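# Put the orange into the foam net sleeve

## Task

Place the orange so it ends up inside the foam net sleeve, without pulling on the net hard enough to rip it.

## Robot and tools

Robot: two arms, left_arm and right_arm, on a table. In the scene frame the origin sits at table-top height midway between the nominal bases, +z is up, +x points out over the table, and left_arm is on the +y side. Arm names do not match image sides. Calibrated base positions: left_arm (+0.027, +0.326, 0) m, right_arm (+0.033, -0.246, 0) m, each yawed very slightly. A camera stand is fixed behind the arms. Each gripper has two fingers that point along its own +z and separate along its own y. The reported end_effector_position is the spot between the pads, roughly 1 cm back from the tips.

Frames: reported hand positions (metres), quaternions (wxyz), velocities and Hand targets are in that arm's own base frame. Table coordinates are in the scene frame. Every offset you command is along the axes of that arm's current Hand target, i.e. the gripper's own axes.

Command row: always 14 numbers, each between -1 and 1, even when one arm stays still. Order: left_arm dx, dy, dz, rx, ry, rz, opening, then right_arm with the same seven. The six pose numbers are an offset, not a pose: they count from the arm's Hand target as it was when the action or move began. Scale: 1.0 equals 0.6 m of travel or 180 degrees of turn; rx, ry, rz form a single rotation vector. Opening is absolute, not an offset: +1 is fully open (0.094 m), -1 is shut. Six zeros means no new pose request for that arm; still write the opening you want, since a 0 there commands half open.

execute_actions(actions, cameras): actions is a list of actions; each action is a table of 1 to 15 rows, each row one 1/30 s step; a short table repeats its final row up to step 15. Every row in an action is measured from the same start pose, not from the previous row, while the next action starts from the new Hand target, so sending the same offset twice moves twice as far. Images come back only for an empty actions list or when cameras names them (["all"], or names: cam_high, cam_low, cam_left_wrist, cam_right_wrist; an unknown name voids the call).

move(target, speed, blend, opening_speed, grip_force, blocking, cameras): drives grippers in straight lines. target is one 14-number row or a list of up to 15 rows; every row is an offset from the Hand targets at the start of the move, not from the preceding row. speed is path top speed in m/s, 0.002 to 2.9 (default 0.25), with turns capped at double that in rad/s; one value or one per row. blend (metres) rounds corners between rows; 0 stops at each. opening_speed (0.2 or more, scale units per second) closes fingers gradually, which is advised for squashable things like the orange or the foam net. grip_force sets newtons per pad, 10 to 50, per arm or for both; it persists, and lower forces close slowly. blocking=false returns early while motion continues. Paths avoid nothing, grippers lag and overshoot at speed, and passing near an arm's own base can whip its elbow; route around it. The result adds a move: line (done, off_target, moving, held, fault) and limits flags (paced = pose clipped, held = steps withheld). done means at rest within 10 mm and 2 degrees.

wait(seconds, cameras): lets time pass, 0 to 3600 s, sending nothing new; returns early if a running move ends. stop(cameras): brakes a running move; braking needs distance. zoom_image(camera, region): region is [x0, y0, x1, y1] pixels of that camera's latest 504x504 image, origin top-left, at most 504 each way. read_manual(section): licence texts only. finished_scene(scene): ends the current scene irreversibly, giving this scene's number; call it only once the orange is in the sleeve and stays there with the robot off it.

Results: Hand target is the last commanded pose after clipping; the gripper often rests short of it, and waiting does not fix that, so resend the shortfall as an offset. Orientation commands are clipped to within 40 degrees of the measured orientation each step. grip_measured reports finger opening on the -1..+1 scale (can read a few mm wide when empty); the last Joint positions number is the opening in metres. Joint velocities may say within noise. Joint torques follow joint order, include offsets and noise, and joints 1 to 3 wrap at ±28 N m. Tool commands lists present gripper commands. Motor temperatures matter: 75 °C gives MOTOR HOT, 90 °C folds that arm away for good, 100 °C makes it collapse. Holding loads, stretching out or pushing at unreachable poses heats motors.

Cautions: low-cost joints have play; small moves may not happen or may drift sideways, and grippers sag and tilt at long reach, so check position and orientation after each move. A blocked arm keeps pushing until commanded back past its gripper. Squeeze force jumps to the full limit once compression passes about 20 N, so close softly on the net and orange. Do not tug the net hard. Avoid dropping things, releasing moving objects, hitting the table or fixed items, and any arm-to-arm contact, including closing one gripper on the other's fingers; the clearance check does not guard grippers or wrist cameras. Nothing may end up off the table. Loose objects may get nudged occasionally.

Each tool is called in YAML: its name, and indented under it one key for each argument.

## Session

execute_actions:
  actions: []

Scene clock: 0.00 s.
left_arm: end_effector_position=(+0.3723, -0.3107, +0.3082) grip_measured=-0.989 end_effector_quat_wxyz=(+0.712, +0.636, +0.294, -0.050) | right_arm: end_effector_position=(+0.3482, +0.1509, +0.3052) grip_measured=-0.984 end_effector_quat_wxyz=(+0.308, -0.108, +0.698, +0.637)
Joint positions: left_arm=[-0.445 1.605 1.066 0.564 0.763 1.051 0.001] | right_arm=[-0.052 1.425 0.9 0.535 -1.325 0.977 0.001]
Joint velocities: within noise
Joint torques (N m): no reading
Motor temperatures (°C): left_arm=[26 33 36 33 28 28 29] | right_arm=[27 33 31 31 28 26 25]
Heat: left arm: 36 °C; right arm: 33 °C.
Hand target: left_arm +0.3727, -0.3069, +0.3264; +0.724, +0.629, +0.281, -0.037 | right_arm +0.3484, +0.1487, +0.3128; +0.318, -0.113, +0.695, +0.635
Tool commands: left_gripper/opening=-1.0 right_gripper/opening=-1.0

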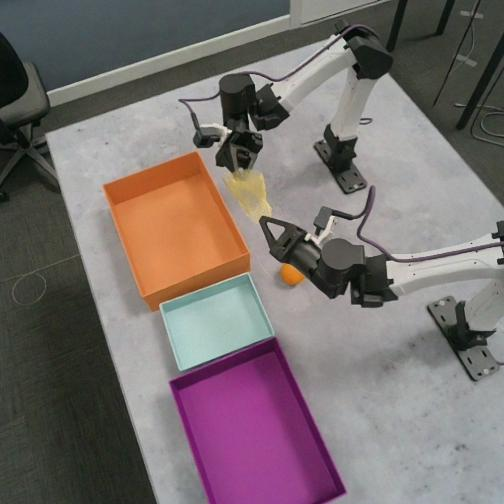

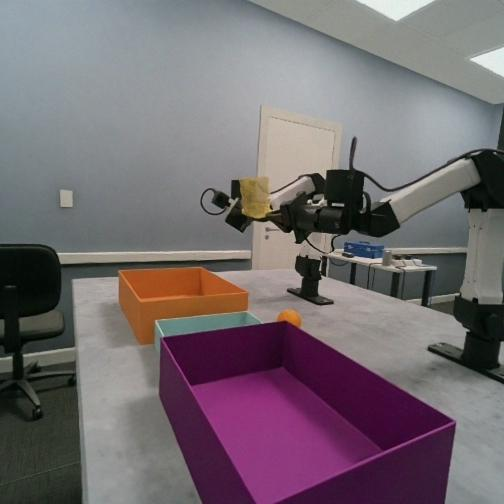

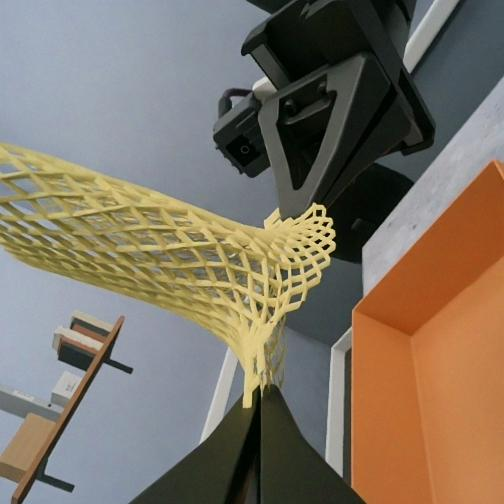

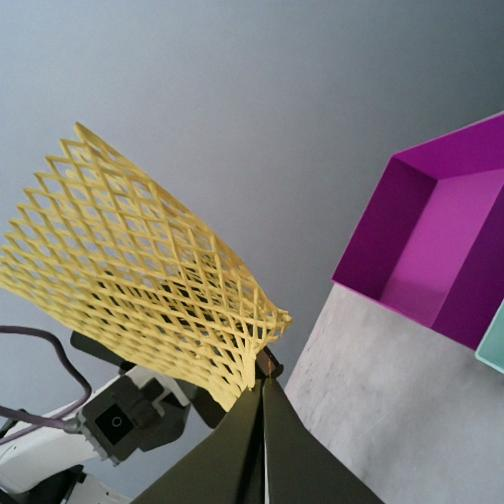

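move:
  target: [0.104,-0.2162,-0.3732,0.0989,0.0504,0,-1,0.3337,-0.0808,0.2805,0.09,0.0649,0,-1]
  speed: 0.1
  cameras: ["all"]

Scene clock: 25.53 s.
left_arm: end_effector_position=(+0.2825, -0.1122, +0.1596) grip_measured=-0.989 end_effector_quat_wxyz=(+0.594, +0.727, +0.342, -0.045) | right_arm: end_effector_position=(+0.2617, +0.3488, +0.1541) grip_measured=-0.984 end_effector_quat_wxyz=(+0.240, -0.140, +0.810, +0.517)
Joint positions: left_arm=[0.192 1.332 0.704 -0.43 1.23 2.087 0.001] | right_arm=[0.718 1.527 0.738 0.366 -0.547 0.735 0.001]
Joint torques (N m): left_arm=[0.68 -2.5 9.94 0.54 0.5 0.15] | right_arm=[0.51 -4.23 5.97 2.13 0.2 0.13]
Heat: left arm: 40 °C; right arm: 34 °C.
Hand target: left_arm +0.2916, -0.1064, +0.1712; +0.594, +0.734, +0.328, -0.030 | right_arm +0.2714, +0.3506, +0.1577; +0.259, -0.130, +0.806, +0.516
Off the commanded pose: left_arm 0.016 m, 3 deg | right_arm 0.011 m, 2 deg.
joint sent to its limit (left arm) — joint 6 (wrist roll), upper limit. The joint targets are off in position, not in orientation.
move: off_target (left_arm, right_arm)

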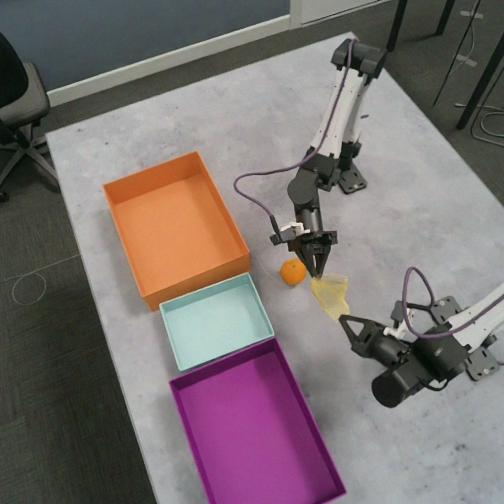

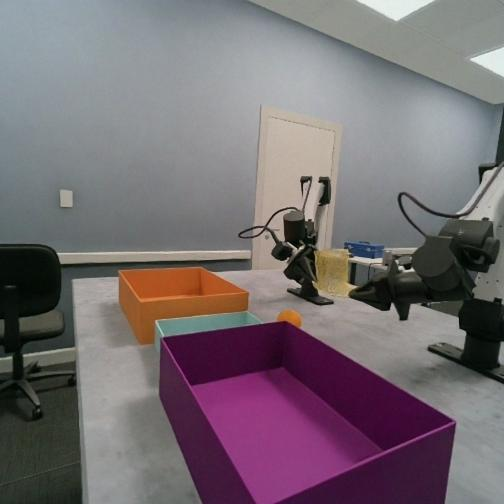

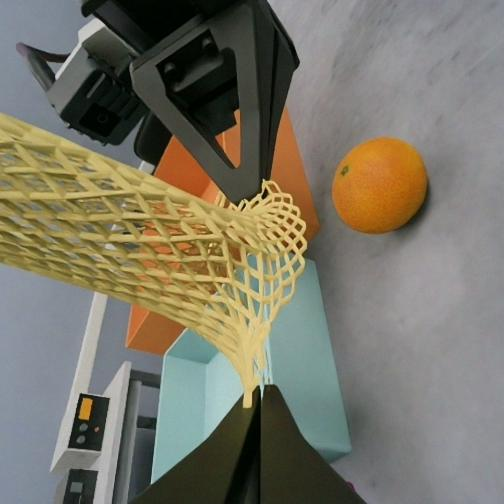

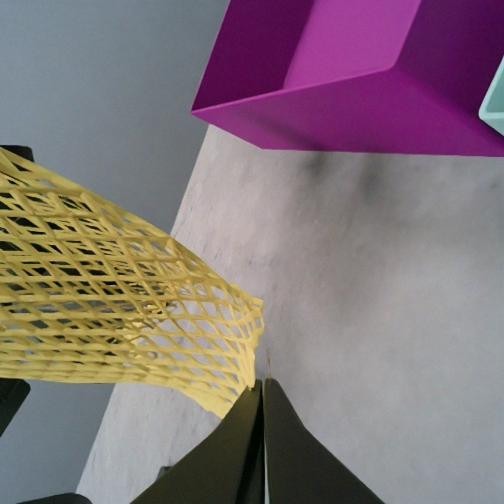

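move:
  target: [-0.0348,-0.0468,0.2568,0,0,0,-1,0.0083,-0.1891,-0.1775,0,0,0,-1]
  speed: 0.1
  cameras: ["all"]

Scene clock: 48.43 s.
left_arm: end_effector_position=(+0.3100, -0.2525, +0.1107) grip_measured=-0.989 end_effector_quat_wxyz=(+0.589, +0.740, +0.321, -0.039) | right_arm: end_effector_position=(+0.2929, +0.2123, +0.1091) grip_measured=-0.984 end_effector_quat_wxyz=(+0.269, -0.141, +0.799, +0.519)
Joint positions: left_arm=[-0.362 1.609 0.566 0.588 0.812 1.437 0.001] | right_arm=[0.221 1.507 0.52 0.398 -0.963 0.415 0.001]
Joint torques (N m): left_arm=[-0.29 -3.99 4.79 1.61 0 -0.19] | right_arm=[-1.51 -4.88 4.19 1.17 -0.28 -0.07]
Motor temperatures (°C): left_arm=[26 36 42 35 29 28 29] | right_arm=[27 34 33 36 28 26 26]
Heat: left arm: 42 °C; right arm: 36 °C.
Hand target: left_arm +0.3139, -0.2508, +0.1111; +0.594, +0.734, +0.328, -0.030 | right_arm +0.2913, +0.2059, +0.1037; +0.259, -0.130, +0.806, +0.516
Off the commanded pose: left_arm 0.004 m, 2 deg | right_arm 0.008 m, 2 deg.
move: done

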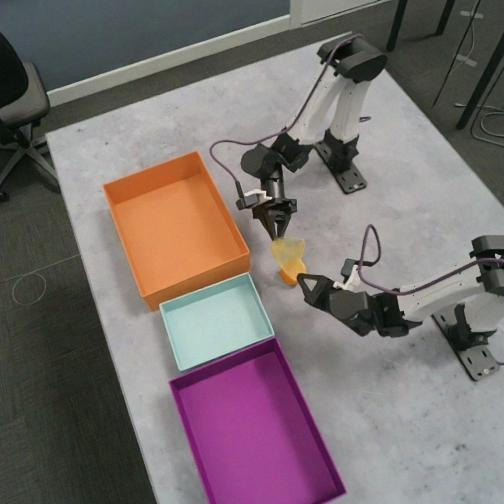

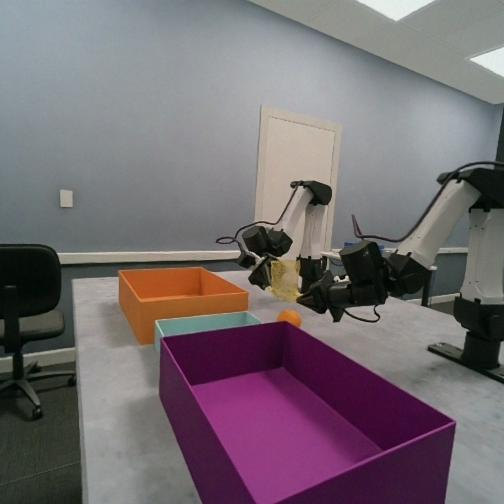

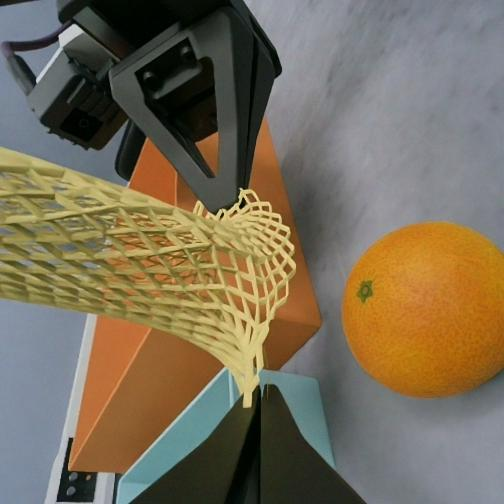

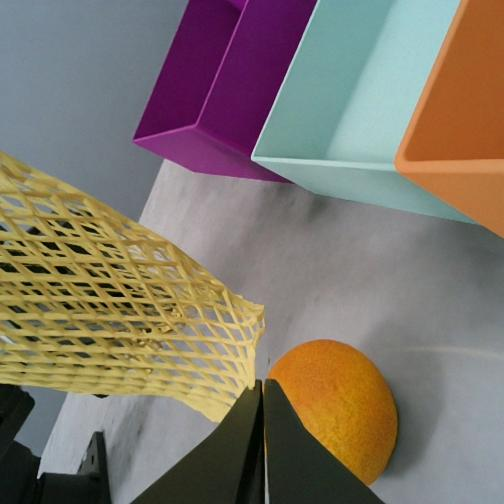

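move:
  target: [0.0345,-0.0997,0.0232,0.0742,0.0378,0,-1,0.071,-0.0695,0.0327,0.0676,0.0487,0,-1]
  speed: 0.06
  cameras: ["all"]

Scene clock: 66.77 s.
left_arm: end_effector_position=(+0.2961, -0.2515, +0.0500) grip_measured=-0.989 end_effector_quat_wxyz=(+0.497, +0.793, +0.350, -0.035) | right_arm: end_effector_position=(+0.2728, +0.2122, +0.0483) grip_measured=-0.984 end_effector_quat_wxyz=(+0.213, -0.152, +0.859, +0.440)
Joint positions: left_arm=[-0.422 1.674 0.575 0.4 0.671 1.567 0.001] | right_arm=[0.29 1.57 0.52 0.199 -0.804 0.257 0.001]
Joint torques (N m): left_arm=[-0.18 -3.86 7.64 0.8 -0.08 0.15] | right_arm=[0.32 -3.47 6.72 0.85 0.2 -0.05]
Heat: left arm: 42 °C; right arm: 35 °C.
Hand target: left_arm +0.3039, -0.2492, +0.0471; +0.484, +0.799, +0.357, -0.025 | right_arm +0.2813, +0.2079, +0.0418; +0.209, -0.141, +0.874, +0.416
Off the commanded pose: left_arm 0.009 m, 2 deg | right_arm 0.012 m, 3 deg.
move: off_target (right_arm)

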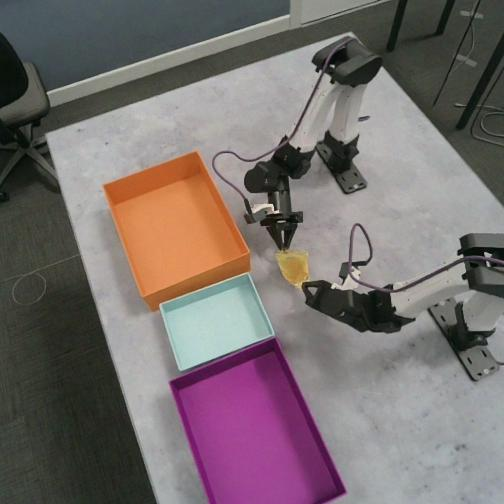

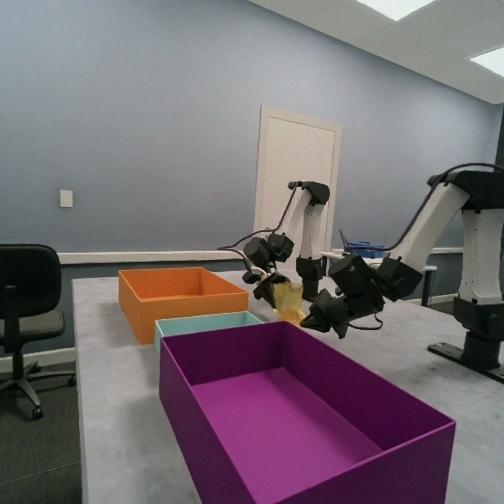

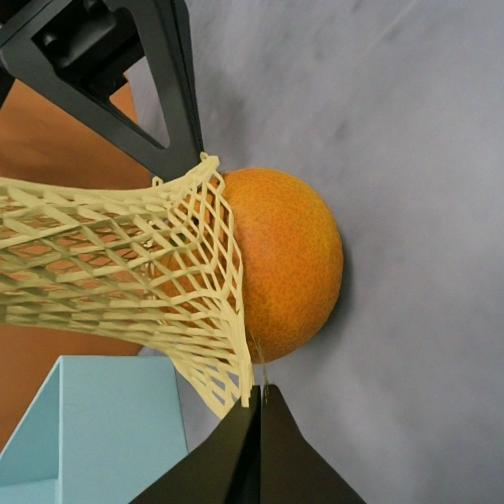

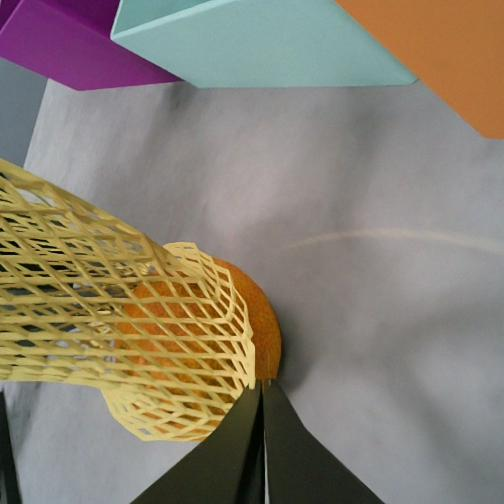

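move:
  target: [0.0293,-0.0298,0.0305,0.0695,0.0354,0,-1,0.0125,-0.039,0.0317,0.0633,0.0456,0,-1]
  speed: 0.06
  cameras: ["all"]

Scene clock: 77.00 s.
left_arm: end_effector_position=(+0.3080, -0.2568, +0.0268) grip_measured=-0.989 end_effector_quat_wxyz=(+0.402, +0.838, +0.367, -0.028) | right_arm: end_effector_position=(+0.2867, +0.2181, +0.0273) grip_measured=-0.984 end_effector_quat_wxyz=(+0.175, -0.161, +0.904, +0.356)
Joint positions: left_arm=[-0.474 1.747 0.761 0.088 0.529 1.653 0.001] | right_arm=[0.365 1.652 0.684 -0.035 -0.621 0.2 0.001]
Joint torques (N m): left_arm=[-0.13 -4.18 7.43 0.54 -0.27 0.19] | right_arm=[0.53 -3.54 5.97 0.58 0.43 -0.04]
Heat: left arm: 42 °C; right arm: 35 °C.
Hand target: left_arm +0.3120, -0.2491, +0.0171; +0.373, +0.847, +0.378, -0.019 | right_arm +0.2893, +0.2079, +0.0118; +0.159, -0.149, +0.923, +0.316
Off the commanded pose: left_arm 0.013 m, 4 deg | right_arm 0.019 m, 6 deg.
move: off_target (left_arm, right_arm)

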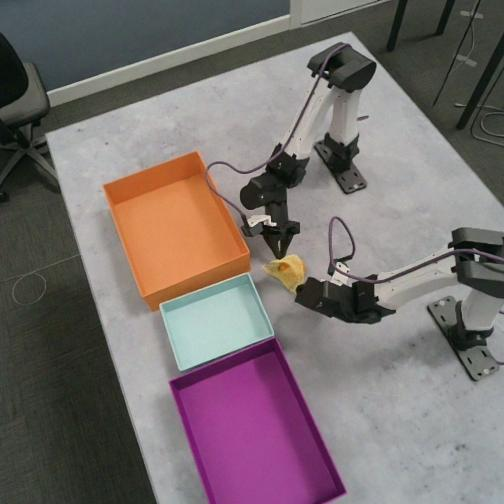

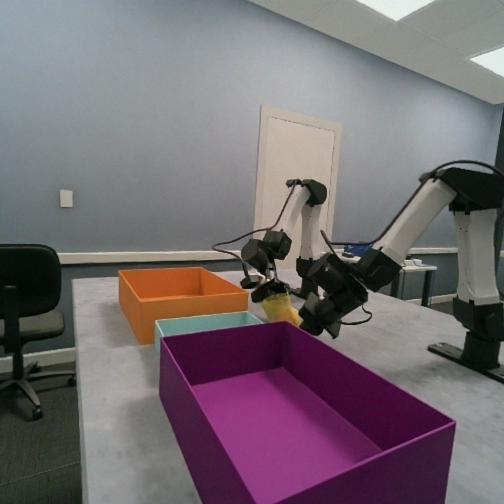

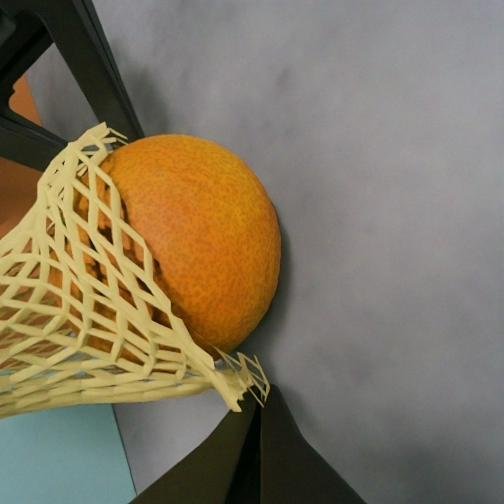

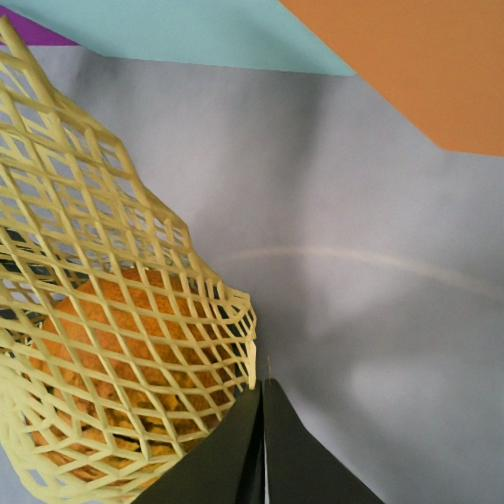

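move:
  target: [-0.062,0.0778,-0.0865,-0.175,0.003,0.079,-1,-0.0378,0.0698,-0.1148,-0.069,-0.157,-0.077,-1]
  speed: 0.08
  cameras: ["all"]

NO LINK: the link to the robot was lost, through no command of yours. Nothing of this call was sent. You have no control until a result says that control is back. Your reply's later calls are not run. To wait, call execute_actions with no actions. The wait itself costs no score and uses none of the scene's actions.

execute_actions:
  actions: []

NO LINK, STILL. Call execute_actions again with no actions.

execute_actions:
  actions: []

Scene clock: 132.27 s.
left_arm: end_effector_position=(+0.3067, -0.2585, +0.0281) grip_measured=-0.989 end_effector_quat_wxyz=(+0.406, +0.838, +0.364, -0.033) | right_arm: end_effector_position=(+0.2853, +0.2197, +0.0285) grip_measured=-0.984 end_effector_quat_wxyz=(+0.172, -0.163, +0.901, +0.362)
Joint positions: left_arm=[-0.474 1.747 0.761 0.091 0.544 1.653 0.001] | right_arm=[0.365 1.652 0.684 -0.035 -0.636 0.2 0.001]
Joint velocities: within noise
Joint torques (N m): left_arm=[-0.16 -5.89 5.96 1.02 0.1 -0.01] | right_arm=[-0.02 -5.85 4.78 1.22 -0.14 0.09]
Motor temperatures (°C): left_arm=[25 40 42 35 28 28 29] | right_arm=[27 36 34 33 28 26 26]
Heat: left arm: 42 °C; right arm: 36 °C.
Hand target: left_arm +0.3113, -0.2566, +0.0308; +0.406, +0.837, +0.367, -0.024 | right_arm +0.2899, +0.2175, +0.0305; +0.180, -0.160, +0.903, +0.356
Tool commands: left_gripper/opening=-1.0 right_gripper/opening=-1.0
CONTROL IS BACK. The link is back. The arms hold where they stopped. Where a move or wait says "fault", it means the lost link, not a fault of the arm. Commands run again from your next reply on.

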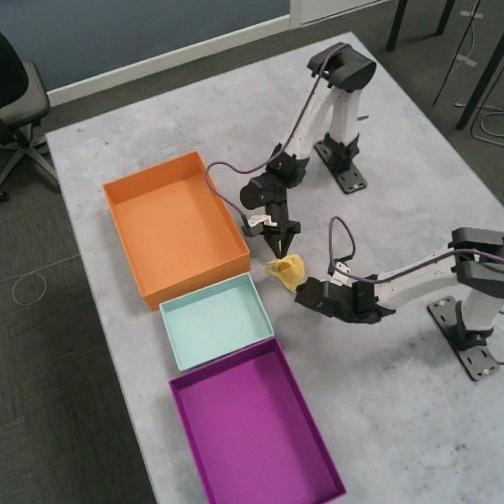

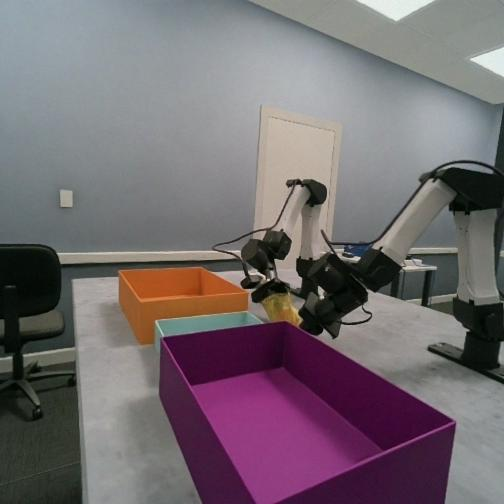

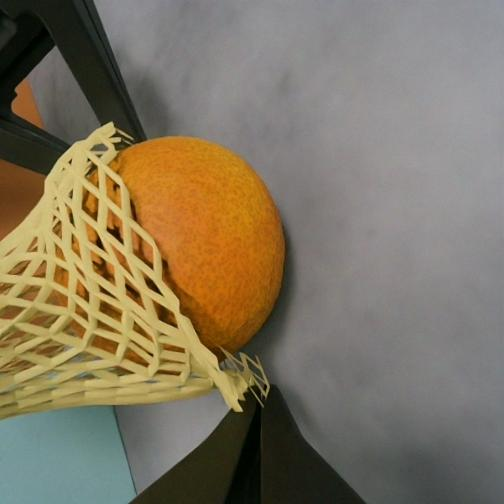

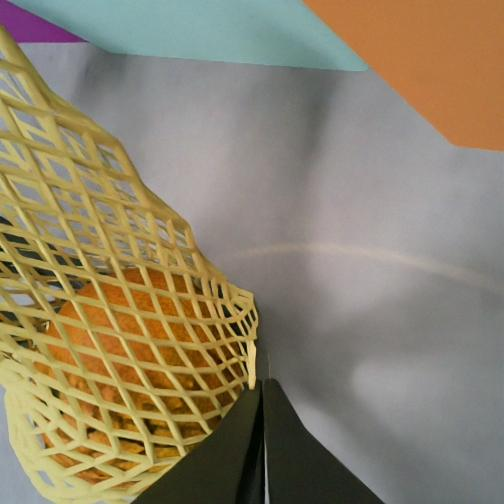

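move:
  target: [-0.0503,0.0653,-0.074,-0.141,0.015,0.085,-1,-0.0297,0.05,-0.0968,-0.043,-0.131,-0.0855,-1]
  speed: 0.08
  cameras: ["all"]

Scene clock: 143.90 s.
left_arm: end_effector_position=(+0.2979, -0.2617, +0.0834) grip_measured=-0.989 end_effector_quat_wxyz=(+0.558, +0.780, +0.262, +0.107) | right_arm: end_effector_position=(+0.2759, +0.2047, +0.0843) grip_measured=-0.984 end_effector_quat_wxyz=(+0.369, -0.216, +0.803, +0.414)
Joint positions: left_arm=[-0.503 1.609 0.44 0.75 0.514 1.653 0.001] | right_arm=[0.292 1.409 0.348 0.517 -0.735 0.195 0.001]
Joint torques (N m): left_arm=[-0.25 -6.05 4.37 1.72 -0.11 -0.05] | right_arm=[-1.47 -5.34 3.56 2.13 -0.14 0.08]
Heat: left arm: 41 °C; right arm: 36 °C.
Hand target: left_arm +0.3025, -0.2593, +0.0967; +0.570, +0.769, +0.258, +0.130 | right_arm +0.2808, +0.2004, +0.0955; +0.395, -0.214, +0.792, +0.414
Off the commanded pose: left_arm 0.014 m, 3 deg | right_arm 0.013 m, 3 deg.
CONTROL IS BACK, as an earlier result said. Commands run again.
move: off_target (left_arm, right_arm)

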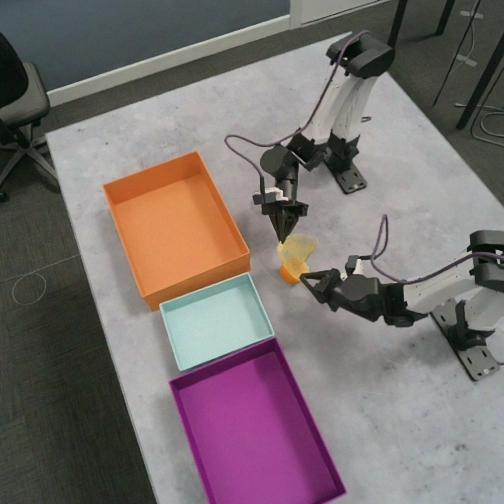

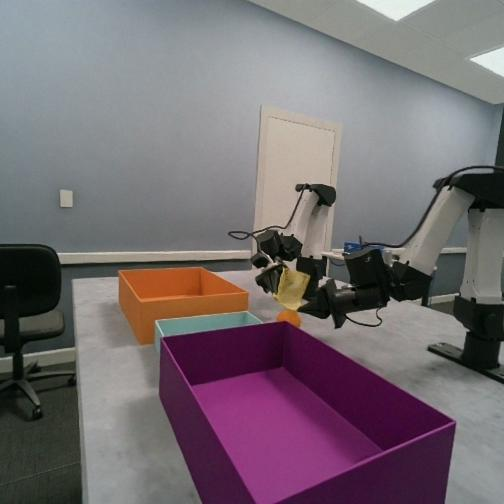

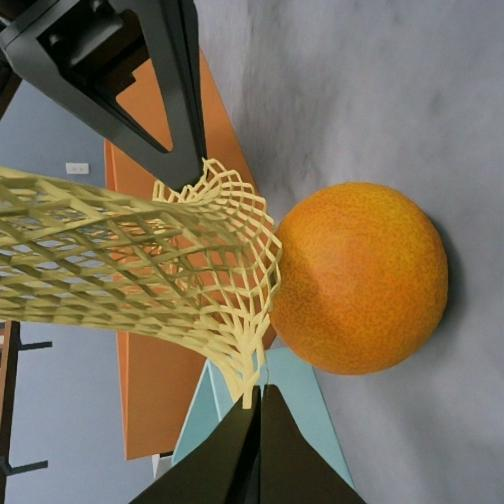

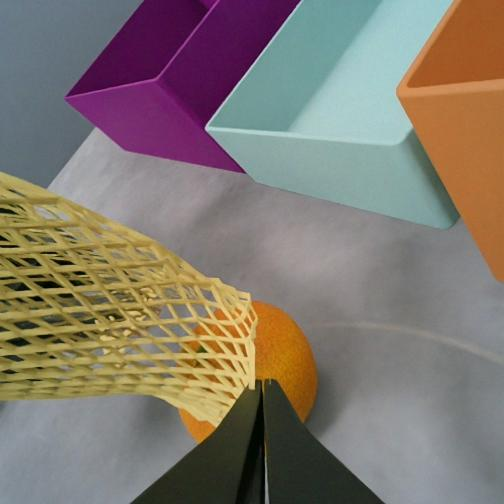

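move:
  target: [0.0158,-0.0658,0.0202,0.0553,0.0055,0,-1,0.0522,-0.0347,0.0327,0.0289,0.0475,0,-1]
  speed: 0.06
  cameras: ["cam_high","cam_left_wrist","cam_right_wrist"]

Scene clock: 161.70 s.
left_arm: end_effector_position=(+0.2979, -0.2568, +0.0559) grip_measured=-0.989 end_effector_quat_wxyz=(+0.512, +0.809, +0.269, +0.104) | right_arm: end_effector_position=(+0.2763, +0.2078, +0.0583) grip_measured=-0.984 end_effector_quat_wxyz=(+0.349, -0.235, +0.824, +0.380)
Joint positions: left_arm=[-0.506 1.648 0.466 0.644 0.478 1.717 0.001] | right_arm=[0.327 1.483 0.373 0.472 -0.67 0.118 0.001]
Joint torques (N m): left_arm=[-0.25 -3.63 7.58 0.96 -0.15 0.15] | right_arm=[0.29 -2.84 6.52 1.14 0.22 -0.05]
Motor temperatures (°C): left_arm=[25 40 40 40 28 28 29] | right_arm=[27 36 34 37 28 26 26]
Heat: left arm: 40 °C; right arm: 37 °C.
Hand target: left_arm +0.3067, -0.2555, +0.0547; +0.499, +0.814, +0.274, +0.114 | right_arm +0.2848, +0.2045, +0.0535; +0.344, -0.227, +0.837, +0.361
Off the commanded pose: left_arm 0.009 m, 2 deg | right_arm 0.010 m, 3 deg.
move: off_target (right_arm)

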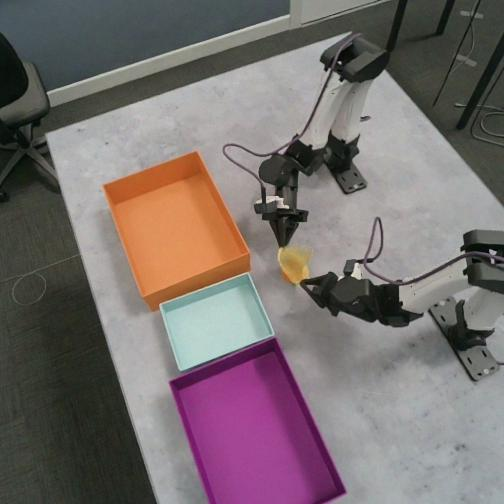

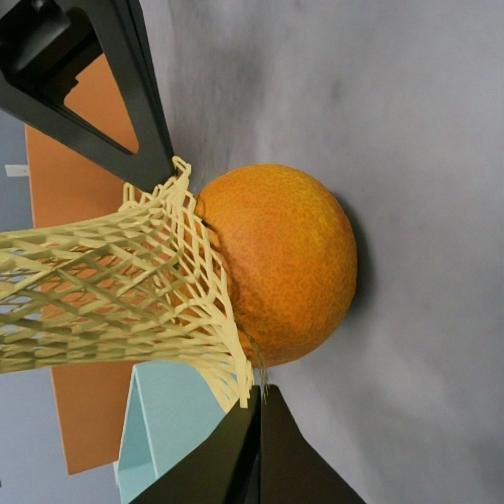

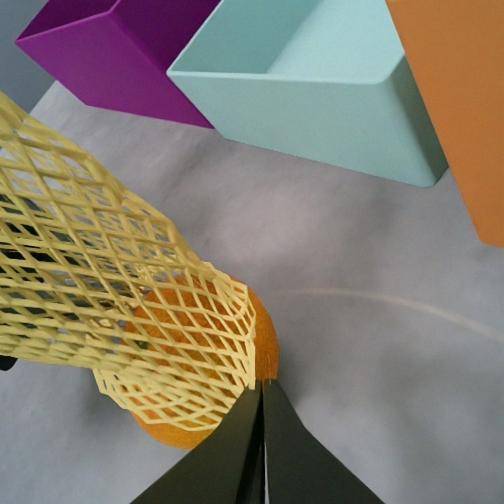

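move:
  target: [-0.0102,-0.0335,0.0172,0.0082,0.0189,0.0333,-1,0.034,-0.005,0.0187,0.0231,0.0002,-0.0338,-1]
  speed: 0.05
  cameras: ["cam_high","cam_left_wrist","cam_right_wrist"]

Scene clock: 179.17 s.
left_arm: end_effector_position=(+0.3004, -0.2646, +0.0415) grip_measured=-0.989 end_effector_quat_wxyz=(+0.487, +0.824, +0.246, +0.152) | right_arm: end_effector_position=(+0.2758, +0.2136, +0.0402) grip_measured=-0.984 end_effector_quat_wxyz=(+0.367, -0.263, +0.829, +0.330)
Joint positions: left_arm=[-0.571 1.706 0.466 0.702 0.354 1.788 0.001] | right_arm=[0.401 1.53 0.35 0.541 -0.538 0.062 0.001]
Joint torques (N m): left_arm=[-0.46 -3.56 3.56 1.42 -0.15 0.16] | right_arm=[0.51 -2.74 2.92 1.87 0.27 -0.08]
Heat: left arm: 41 °C; right arm: 36 °C.
Hand target: left_arm +0.2996, -0.2596, +0.0327; +0.474, +0.830, +0.247, +0.161 | right_arm +0.2778, +0.2084, +0.0314; +0.370, -0.258, +0.836, +0.311
Off the commanded pose: left_arm 0.010 m, 2 deg | right_arm 0.010 m, 2 deg.
move: done

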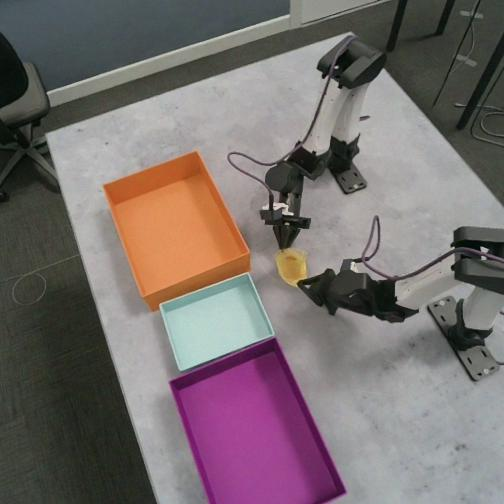

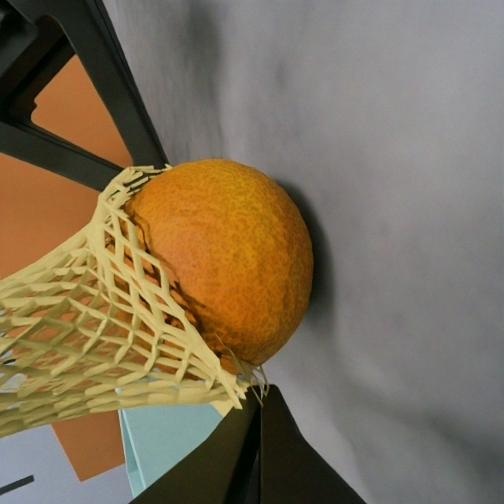

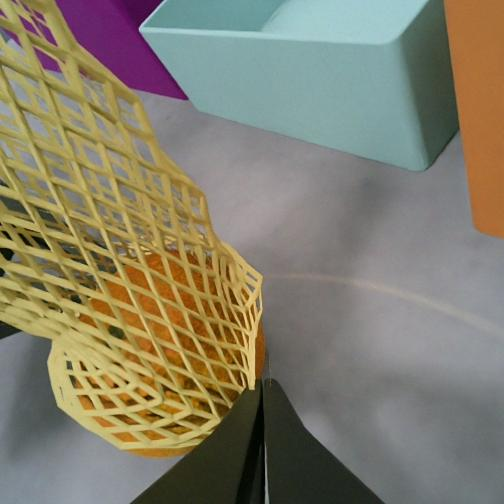

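move:
  target:
    - [-0.0013,0.0308,-0.0268,0,0,0,-1,-0.0258,0.013,-0.0288,0,0,0,-1]
    - [-0.0283,-0.0318,-0.0102,0,0,0,-1,0.0412,0.0122,-0.0092,0,0,0,-1]
  speed: 0.05
  cameras: ["cam_high","cam_left_wrist","cam_right_wrist"]

Scene clock: 202.07 s.
left_arm: end_effector_position=(+0.2810, -0.2624, +0.0305) grip_measured=-0.989 end_effector_quat_wxyz=(+0.489, +0.824, +0.235, +0.164) | right_arm: end_effector_position=(+0.2547, +0.2115, +0.0275) grip_measured=-0.985 end_effector_quat_wxyz=(+0.373, -0.273, +0.823, +0.329)
Joint positions: left_arm=[-0.611 1.724 0.373 0.837 0.315 1.79 0.001] | right_arm=[0.428 1.538 0.247 0.67 -0.521 0.06 0.001]
Joint torques (N m): left_arm=[-0.57 -3.14 3.04 1.33 -0.11 -0.06] | right_arm=[0.49 -2.47 2.32 1.74 0.33 0.15]
Heat: left arm: 40 °C; right arm: 37 °C.
Hand target: left_arm +0.2777, -0.2566, +0.0187; +0.474, +0.830, +0.247, +0.161 | right_arm +0.2558, +0.2044, +0.0174; +0.370, -0.258, +0.836, +0.311
Off the commanded pose: left_arm 0.014 m, 2 deg | right_arm 0.012 m, 3 deg.
move: off_target (left_arm, right_arm)

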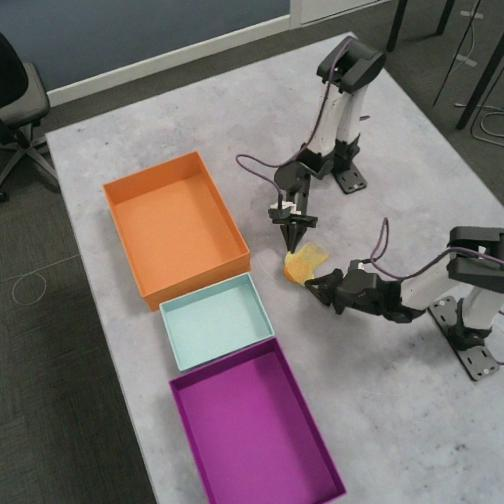

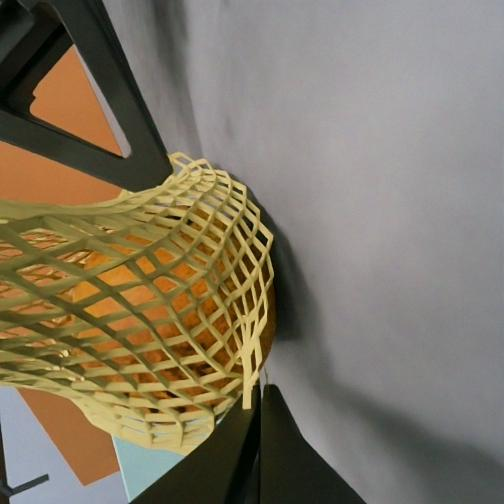

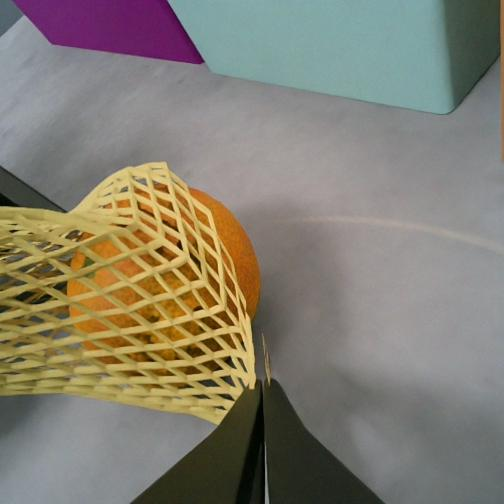

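move:
  target: [0.0147,-0.0098,0.0175,0.0706,-0.0253,-0.0471,-1,0.0022,-0.0177,0.0172,0.0039,0.0734,0.0474,-1]
  speed: 0.05
  cameras: ["cam_high","cam_left_wrist","cam_right_wrist"]

Scene clock: 214.03 s.
left_arm: end_effector_position=(+0.2932, -0.2623, +0.0168) grip_measured=-0.989 end_effector_quat_wxyz=(+0.421, +0.857, +0.284, +0.087) | right_arm: end_effector_position=(+0.2683, +0.2160, +0.0228) grip_measured=-0.985 end_effector_quat_wxyz=(+0.284, -0.250, +0.869, +0.319)
Joint positions: left_arm=[-0.572 1.715 0.569 0.407 0.363 1.767 0.001] | right_arm=[0.424 1.549 0.455 0.273 -0.521 0.073 0.001]
Joint torques (N m): left_arm=[0.25 -4.93 6.24 0.5 0.22 -0.19] | right_arm=[-1.42 -2.97 5.44 0.64 0.07 0.14]
Heat: left arm: 39 °C; right arm: 37 °C.
Hand target: left_arm +0.2887, -0.2565, +0.0086; +0.399, +0.862, +0.305, +0.064 | right_arm +0.2668, +0.2044, +0.0074; +0.249, -0.227, +0.892, +0.301
Off the commanded pose: left_arm 0.011 m, 4 deg | right_arm 0.019 m, 6 deg.
move: off_target (left_arm, right_arm)

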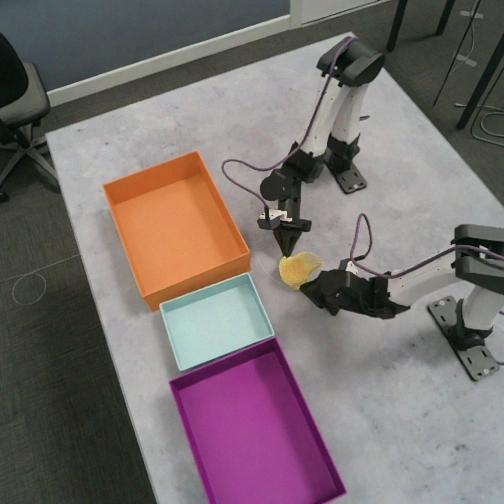

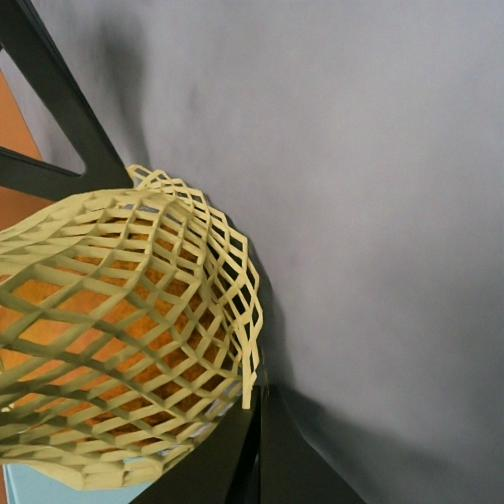

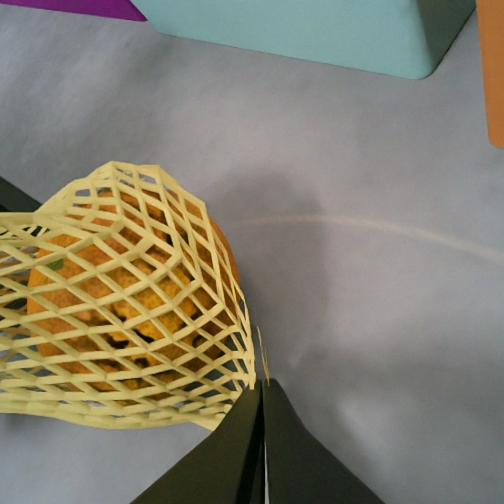

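move:
  target: [0.0087,0.001,0.0068,0.0256,-0.0219,-0.0288,-1,0,-0.0112,0.0123,-0.0113,0.0318,0.0289,-1]
  speed: 0.05
  cameras: ["cam_high","cam_left_wrist","cam_right_wrist"]

Scene clock: 224.37 s.
left_arm: end_effector_position=(+0.2974, -0.2625, +0.0156) grip_measured=-0.989 end_effector_quat_wxyz=(+0.400, +0.862, +0.309, +0.026) | right_arm: end_effector_position=(+0.2770, +0.2173, +0.0170) grip_measured=-0.985 end_effector_quat_wxyz=(+0.225, -0.229, +0.885, +0.337)
Joint positions: left_arm=[-0.532 1.743 0.684 0.206 0.447 1.75 0.001] | right_arm=[0.387 1.633 0.58 0.112 -0.589 0.077 0.001]
Joint torques (N m): left_arm=[0.35 -4 6.84 0.5 0.21 -0.19] | right_arm=[-1.32 -2.91 5.31 0.46 0.06 0.06]
Heat: left arm: 39 °C; right arm: 35 °C.
Hand target: left_arm +0.2946, -0.2565, +0.0056; +0.377, +0.865, +0.332, +0.004 | right_arm +0.2728, +0.2043, -0.0006; +0.186, -0.206, +0.907, +0.316
Off the commanded pose: left_arm 0.012 m, 4 deg | right_arm 0.022 m, 6 deg.
move: off_target (left_arm, right_arm)

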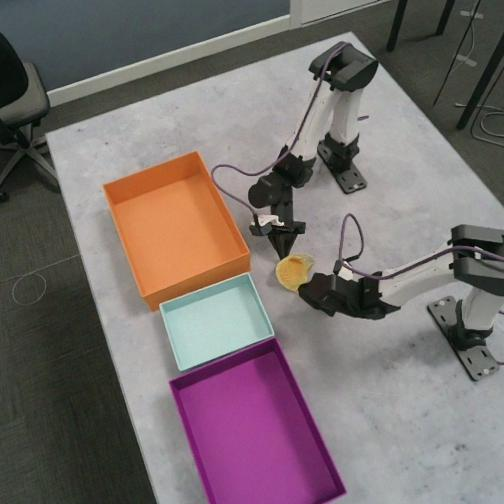

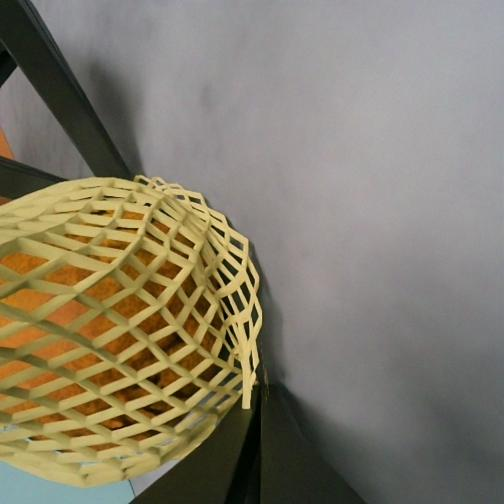

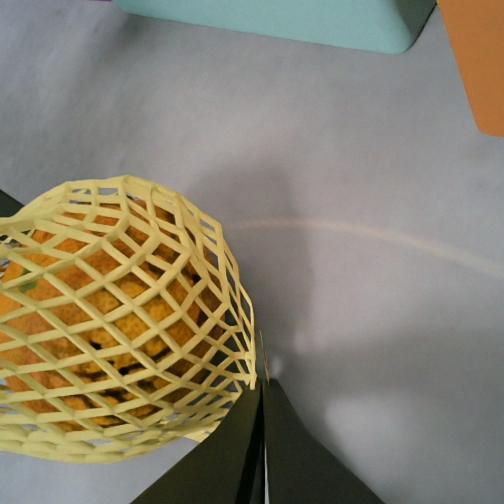

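Fully wrapped. Release and retreat.

move:
  target:
    - [0,0,0,0,0,0,-1,0,0,0,0,0,0,-1]
    - [0,0,0,0,0,0,-0.7,0,0,0,0,0,0,-0.7]
    - [0,0,-0.15,0,0,0,-0.7,0,0,-0.15,0,0,0,-0.7]
  speed: 0.1
  opening_speed: 0.4
  cameras: ["all"]

Scene clock: 231.97 s.
left_arm: end_effector_position=(+0.2721, -0.1962, +0.0593) grip_measured=-0.702 end_effector_quat_wxyz=(+0.367, +0.864, +0.345, +0.000) | right_arm: end_effector_position=(+0.2488, +0.1433, +0.0495) grip_measured=-0.702 end_effector_quat_wxyz=(+0.175, -0.199, +0.914, +0.307)
Joint positions: left_arm=[-0.361 1.441 0.677 -0.244 0.528 1.865 0.014] | right_arm=[0.155 1.382 0.629 -0.446 -0.634 -0.151 0.014]
Joint torques (N m): left_arm=[0.29 -5.56 6.98 0.71 0.47 0.16] | right_arm=[-0.8 -5.29 7.51 0.61 -0.49 -0.04]
Heat: left arm: 40 °C; right arm: 34 °C.
Hand target: left_arm +0.2715, -0.1980, +0.0701; +0.377, +0.865, +0.332, +0.004 | right_arm +0.2541, +0.1459, +0.0653; +0.186, -0.206, +0.907, +0.316
Off the commanded pose: left_arm 0.011 m, 2 deg | right_arm 0.017 m, 2 deg.
move: off_target (left_arm, right_arm); target 2's new opening was sent with right_arm's hand 0.022 m and 6 deg from that target

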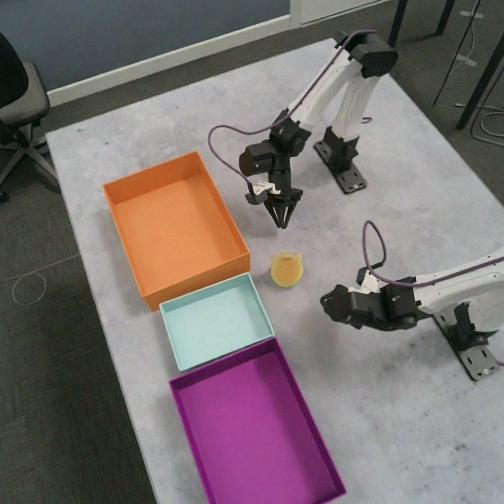

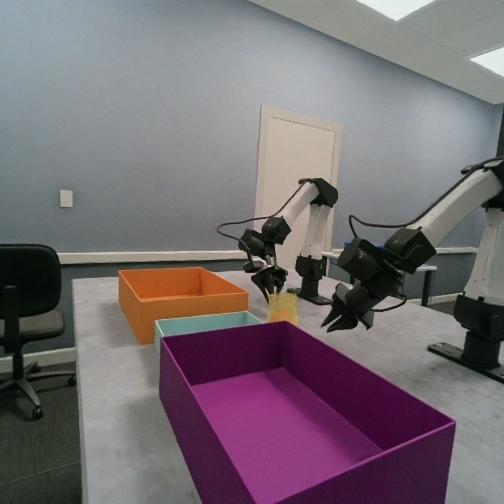

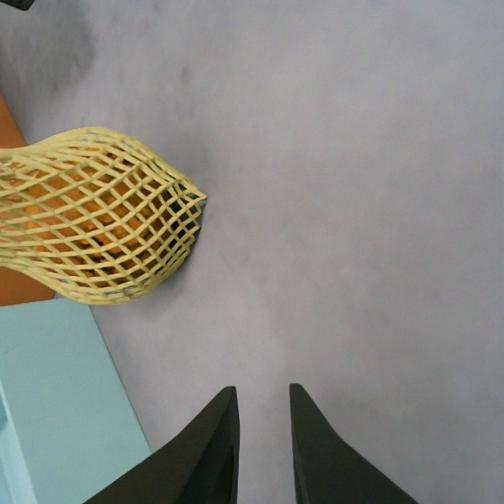

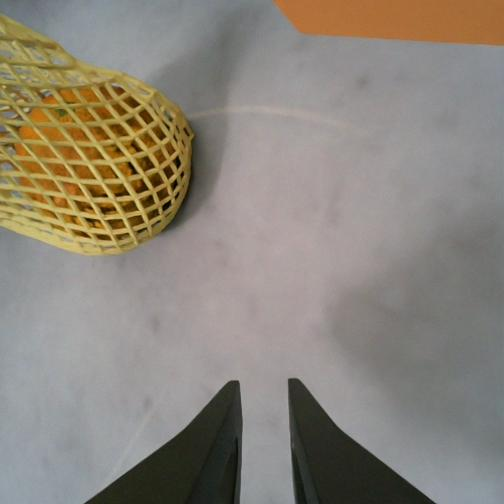

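finished_scene:
  scene: 2

The scene is finished: the task was done.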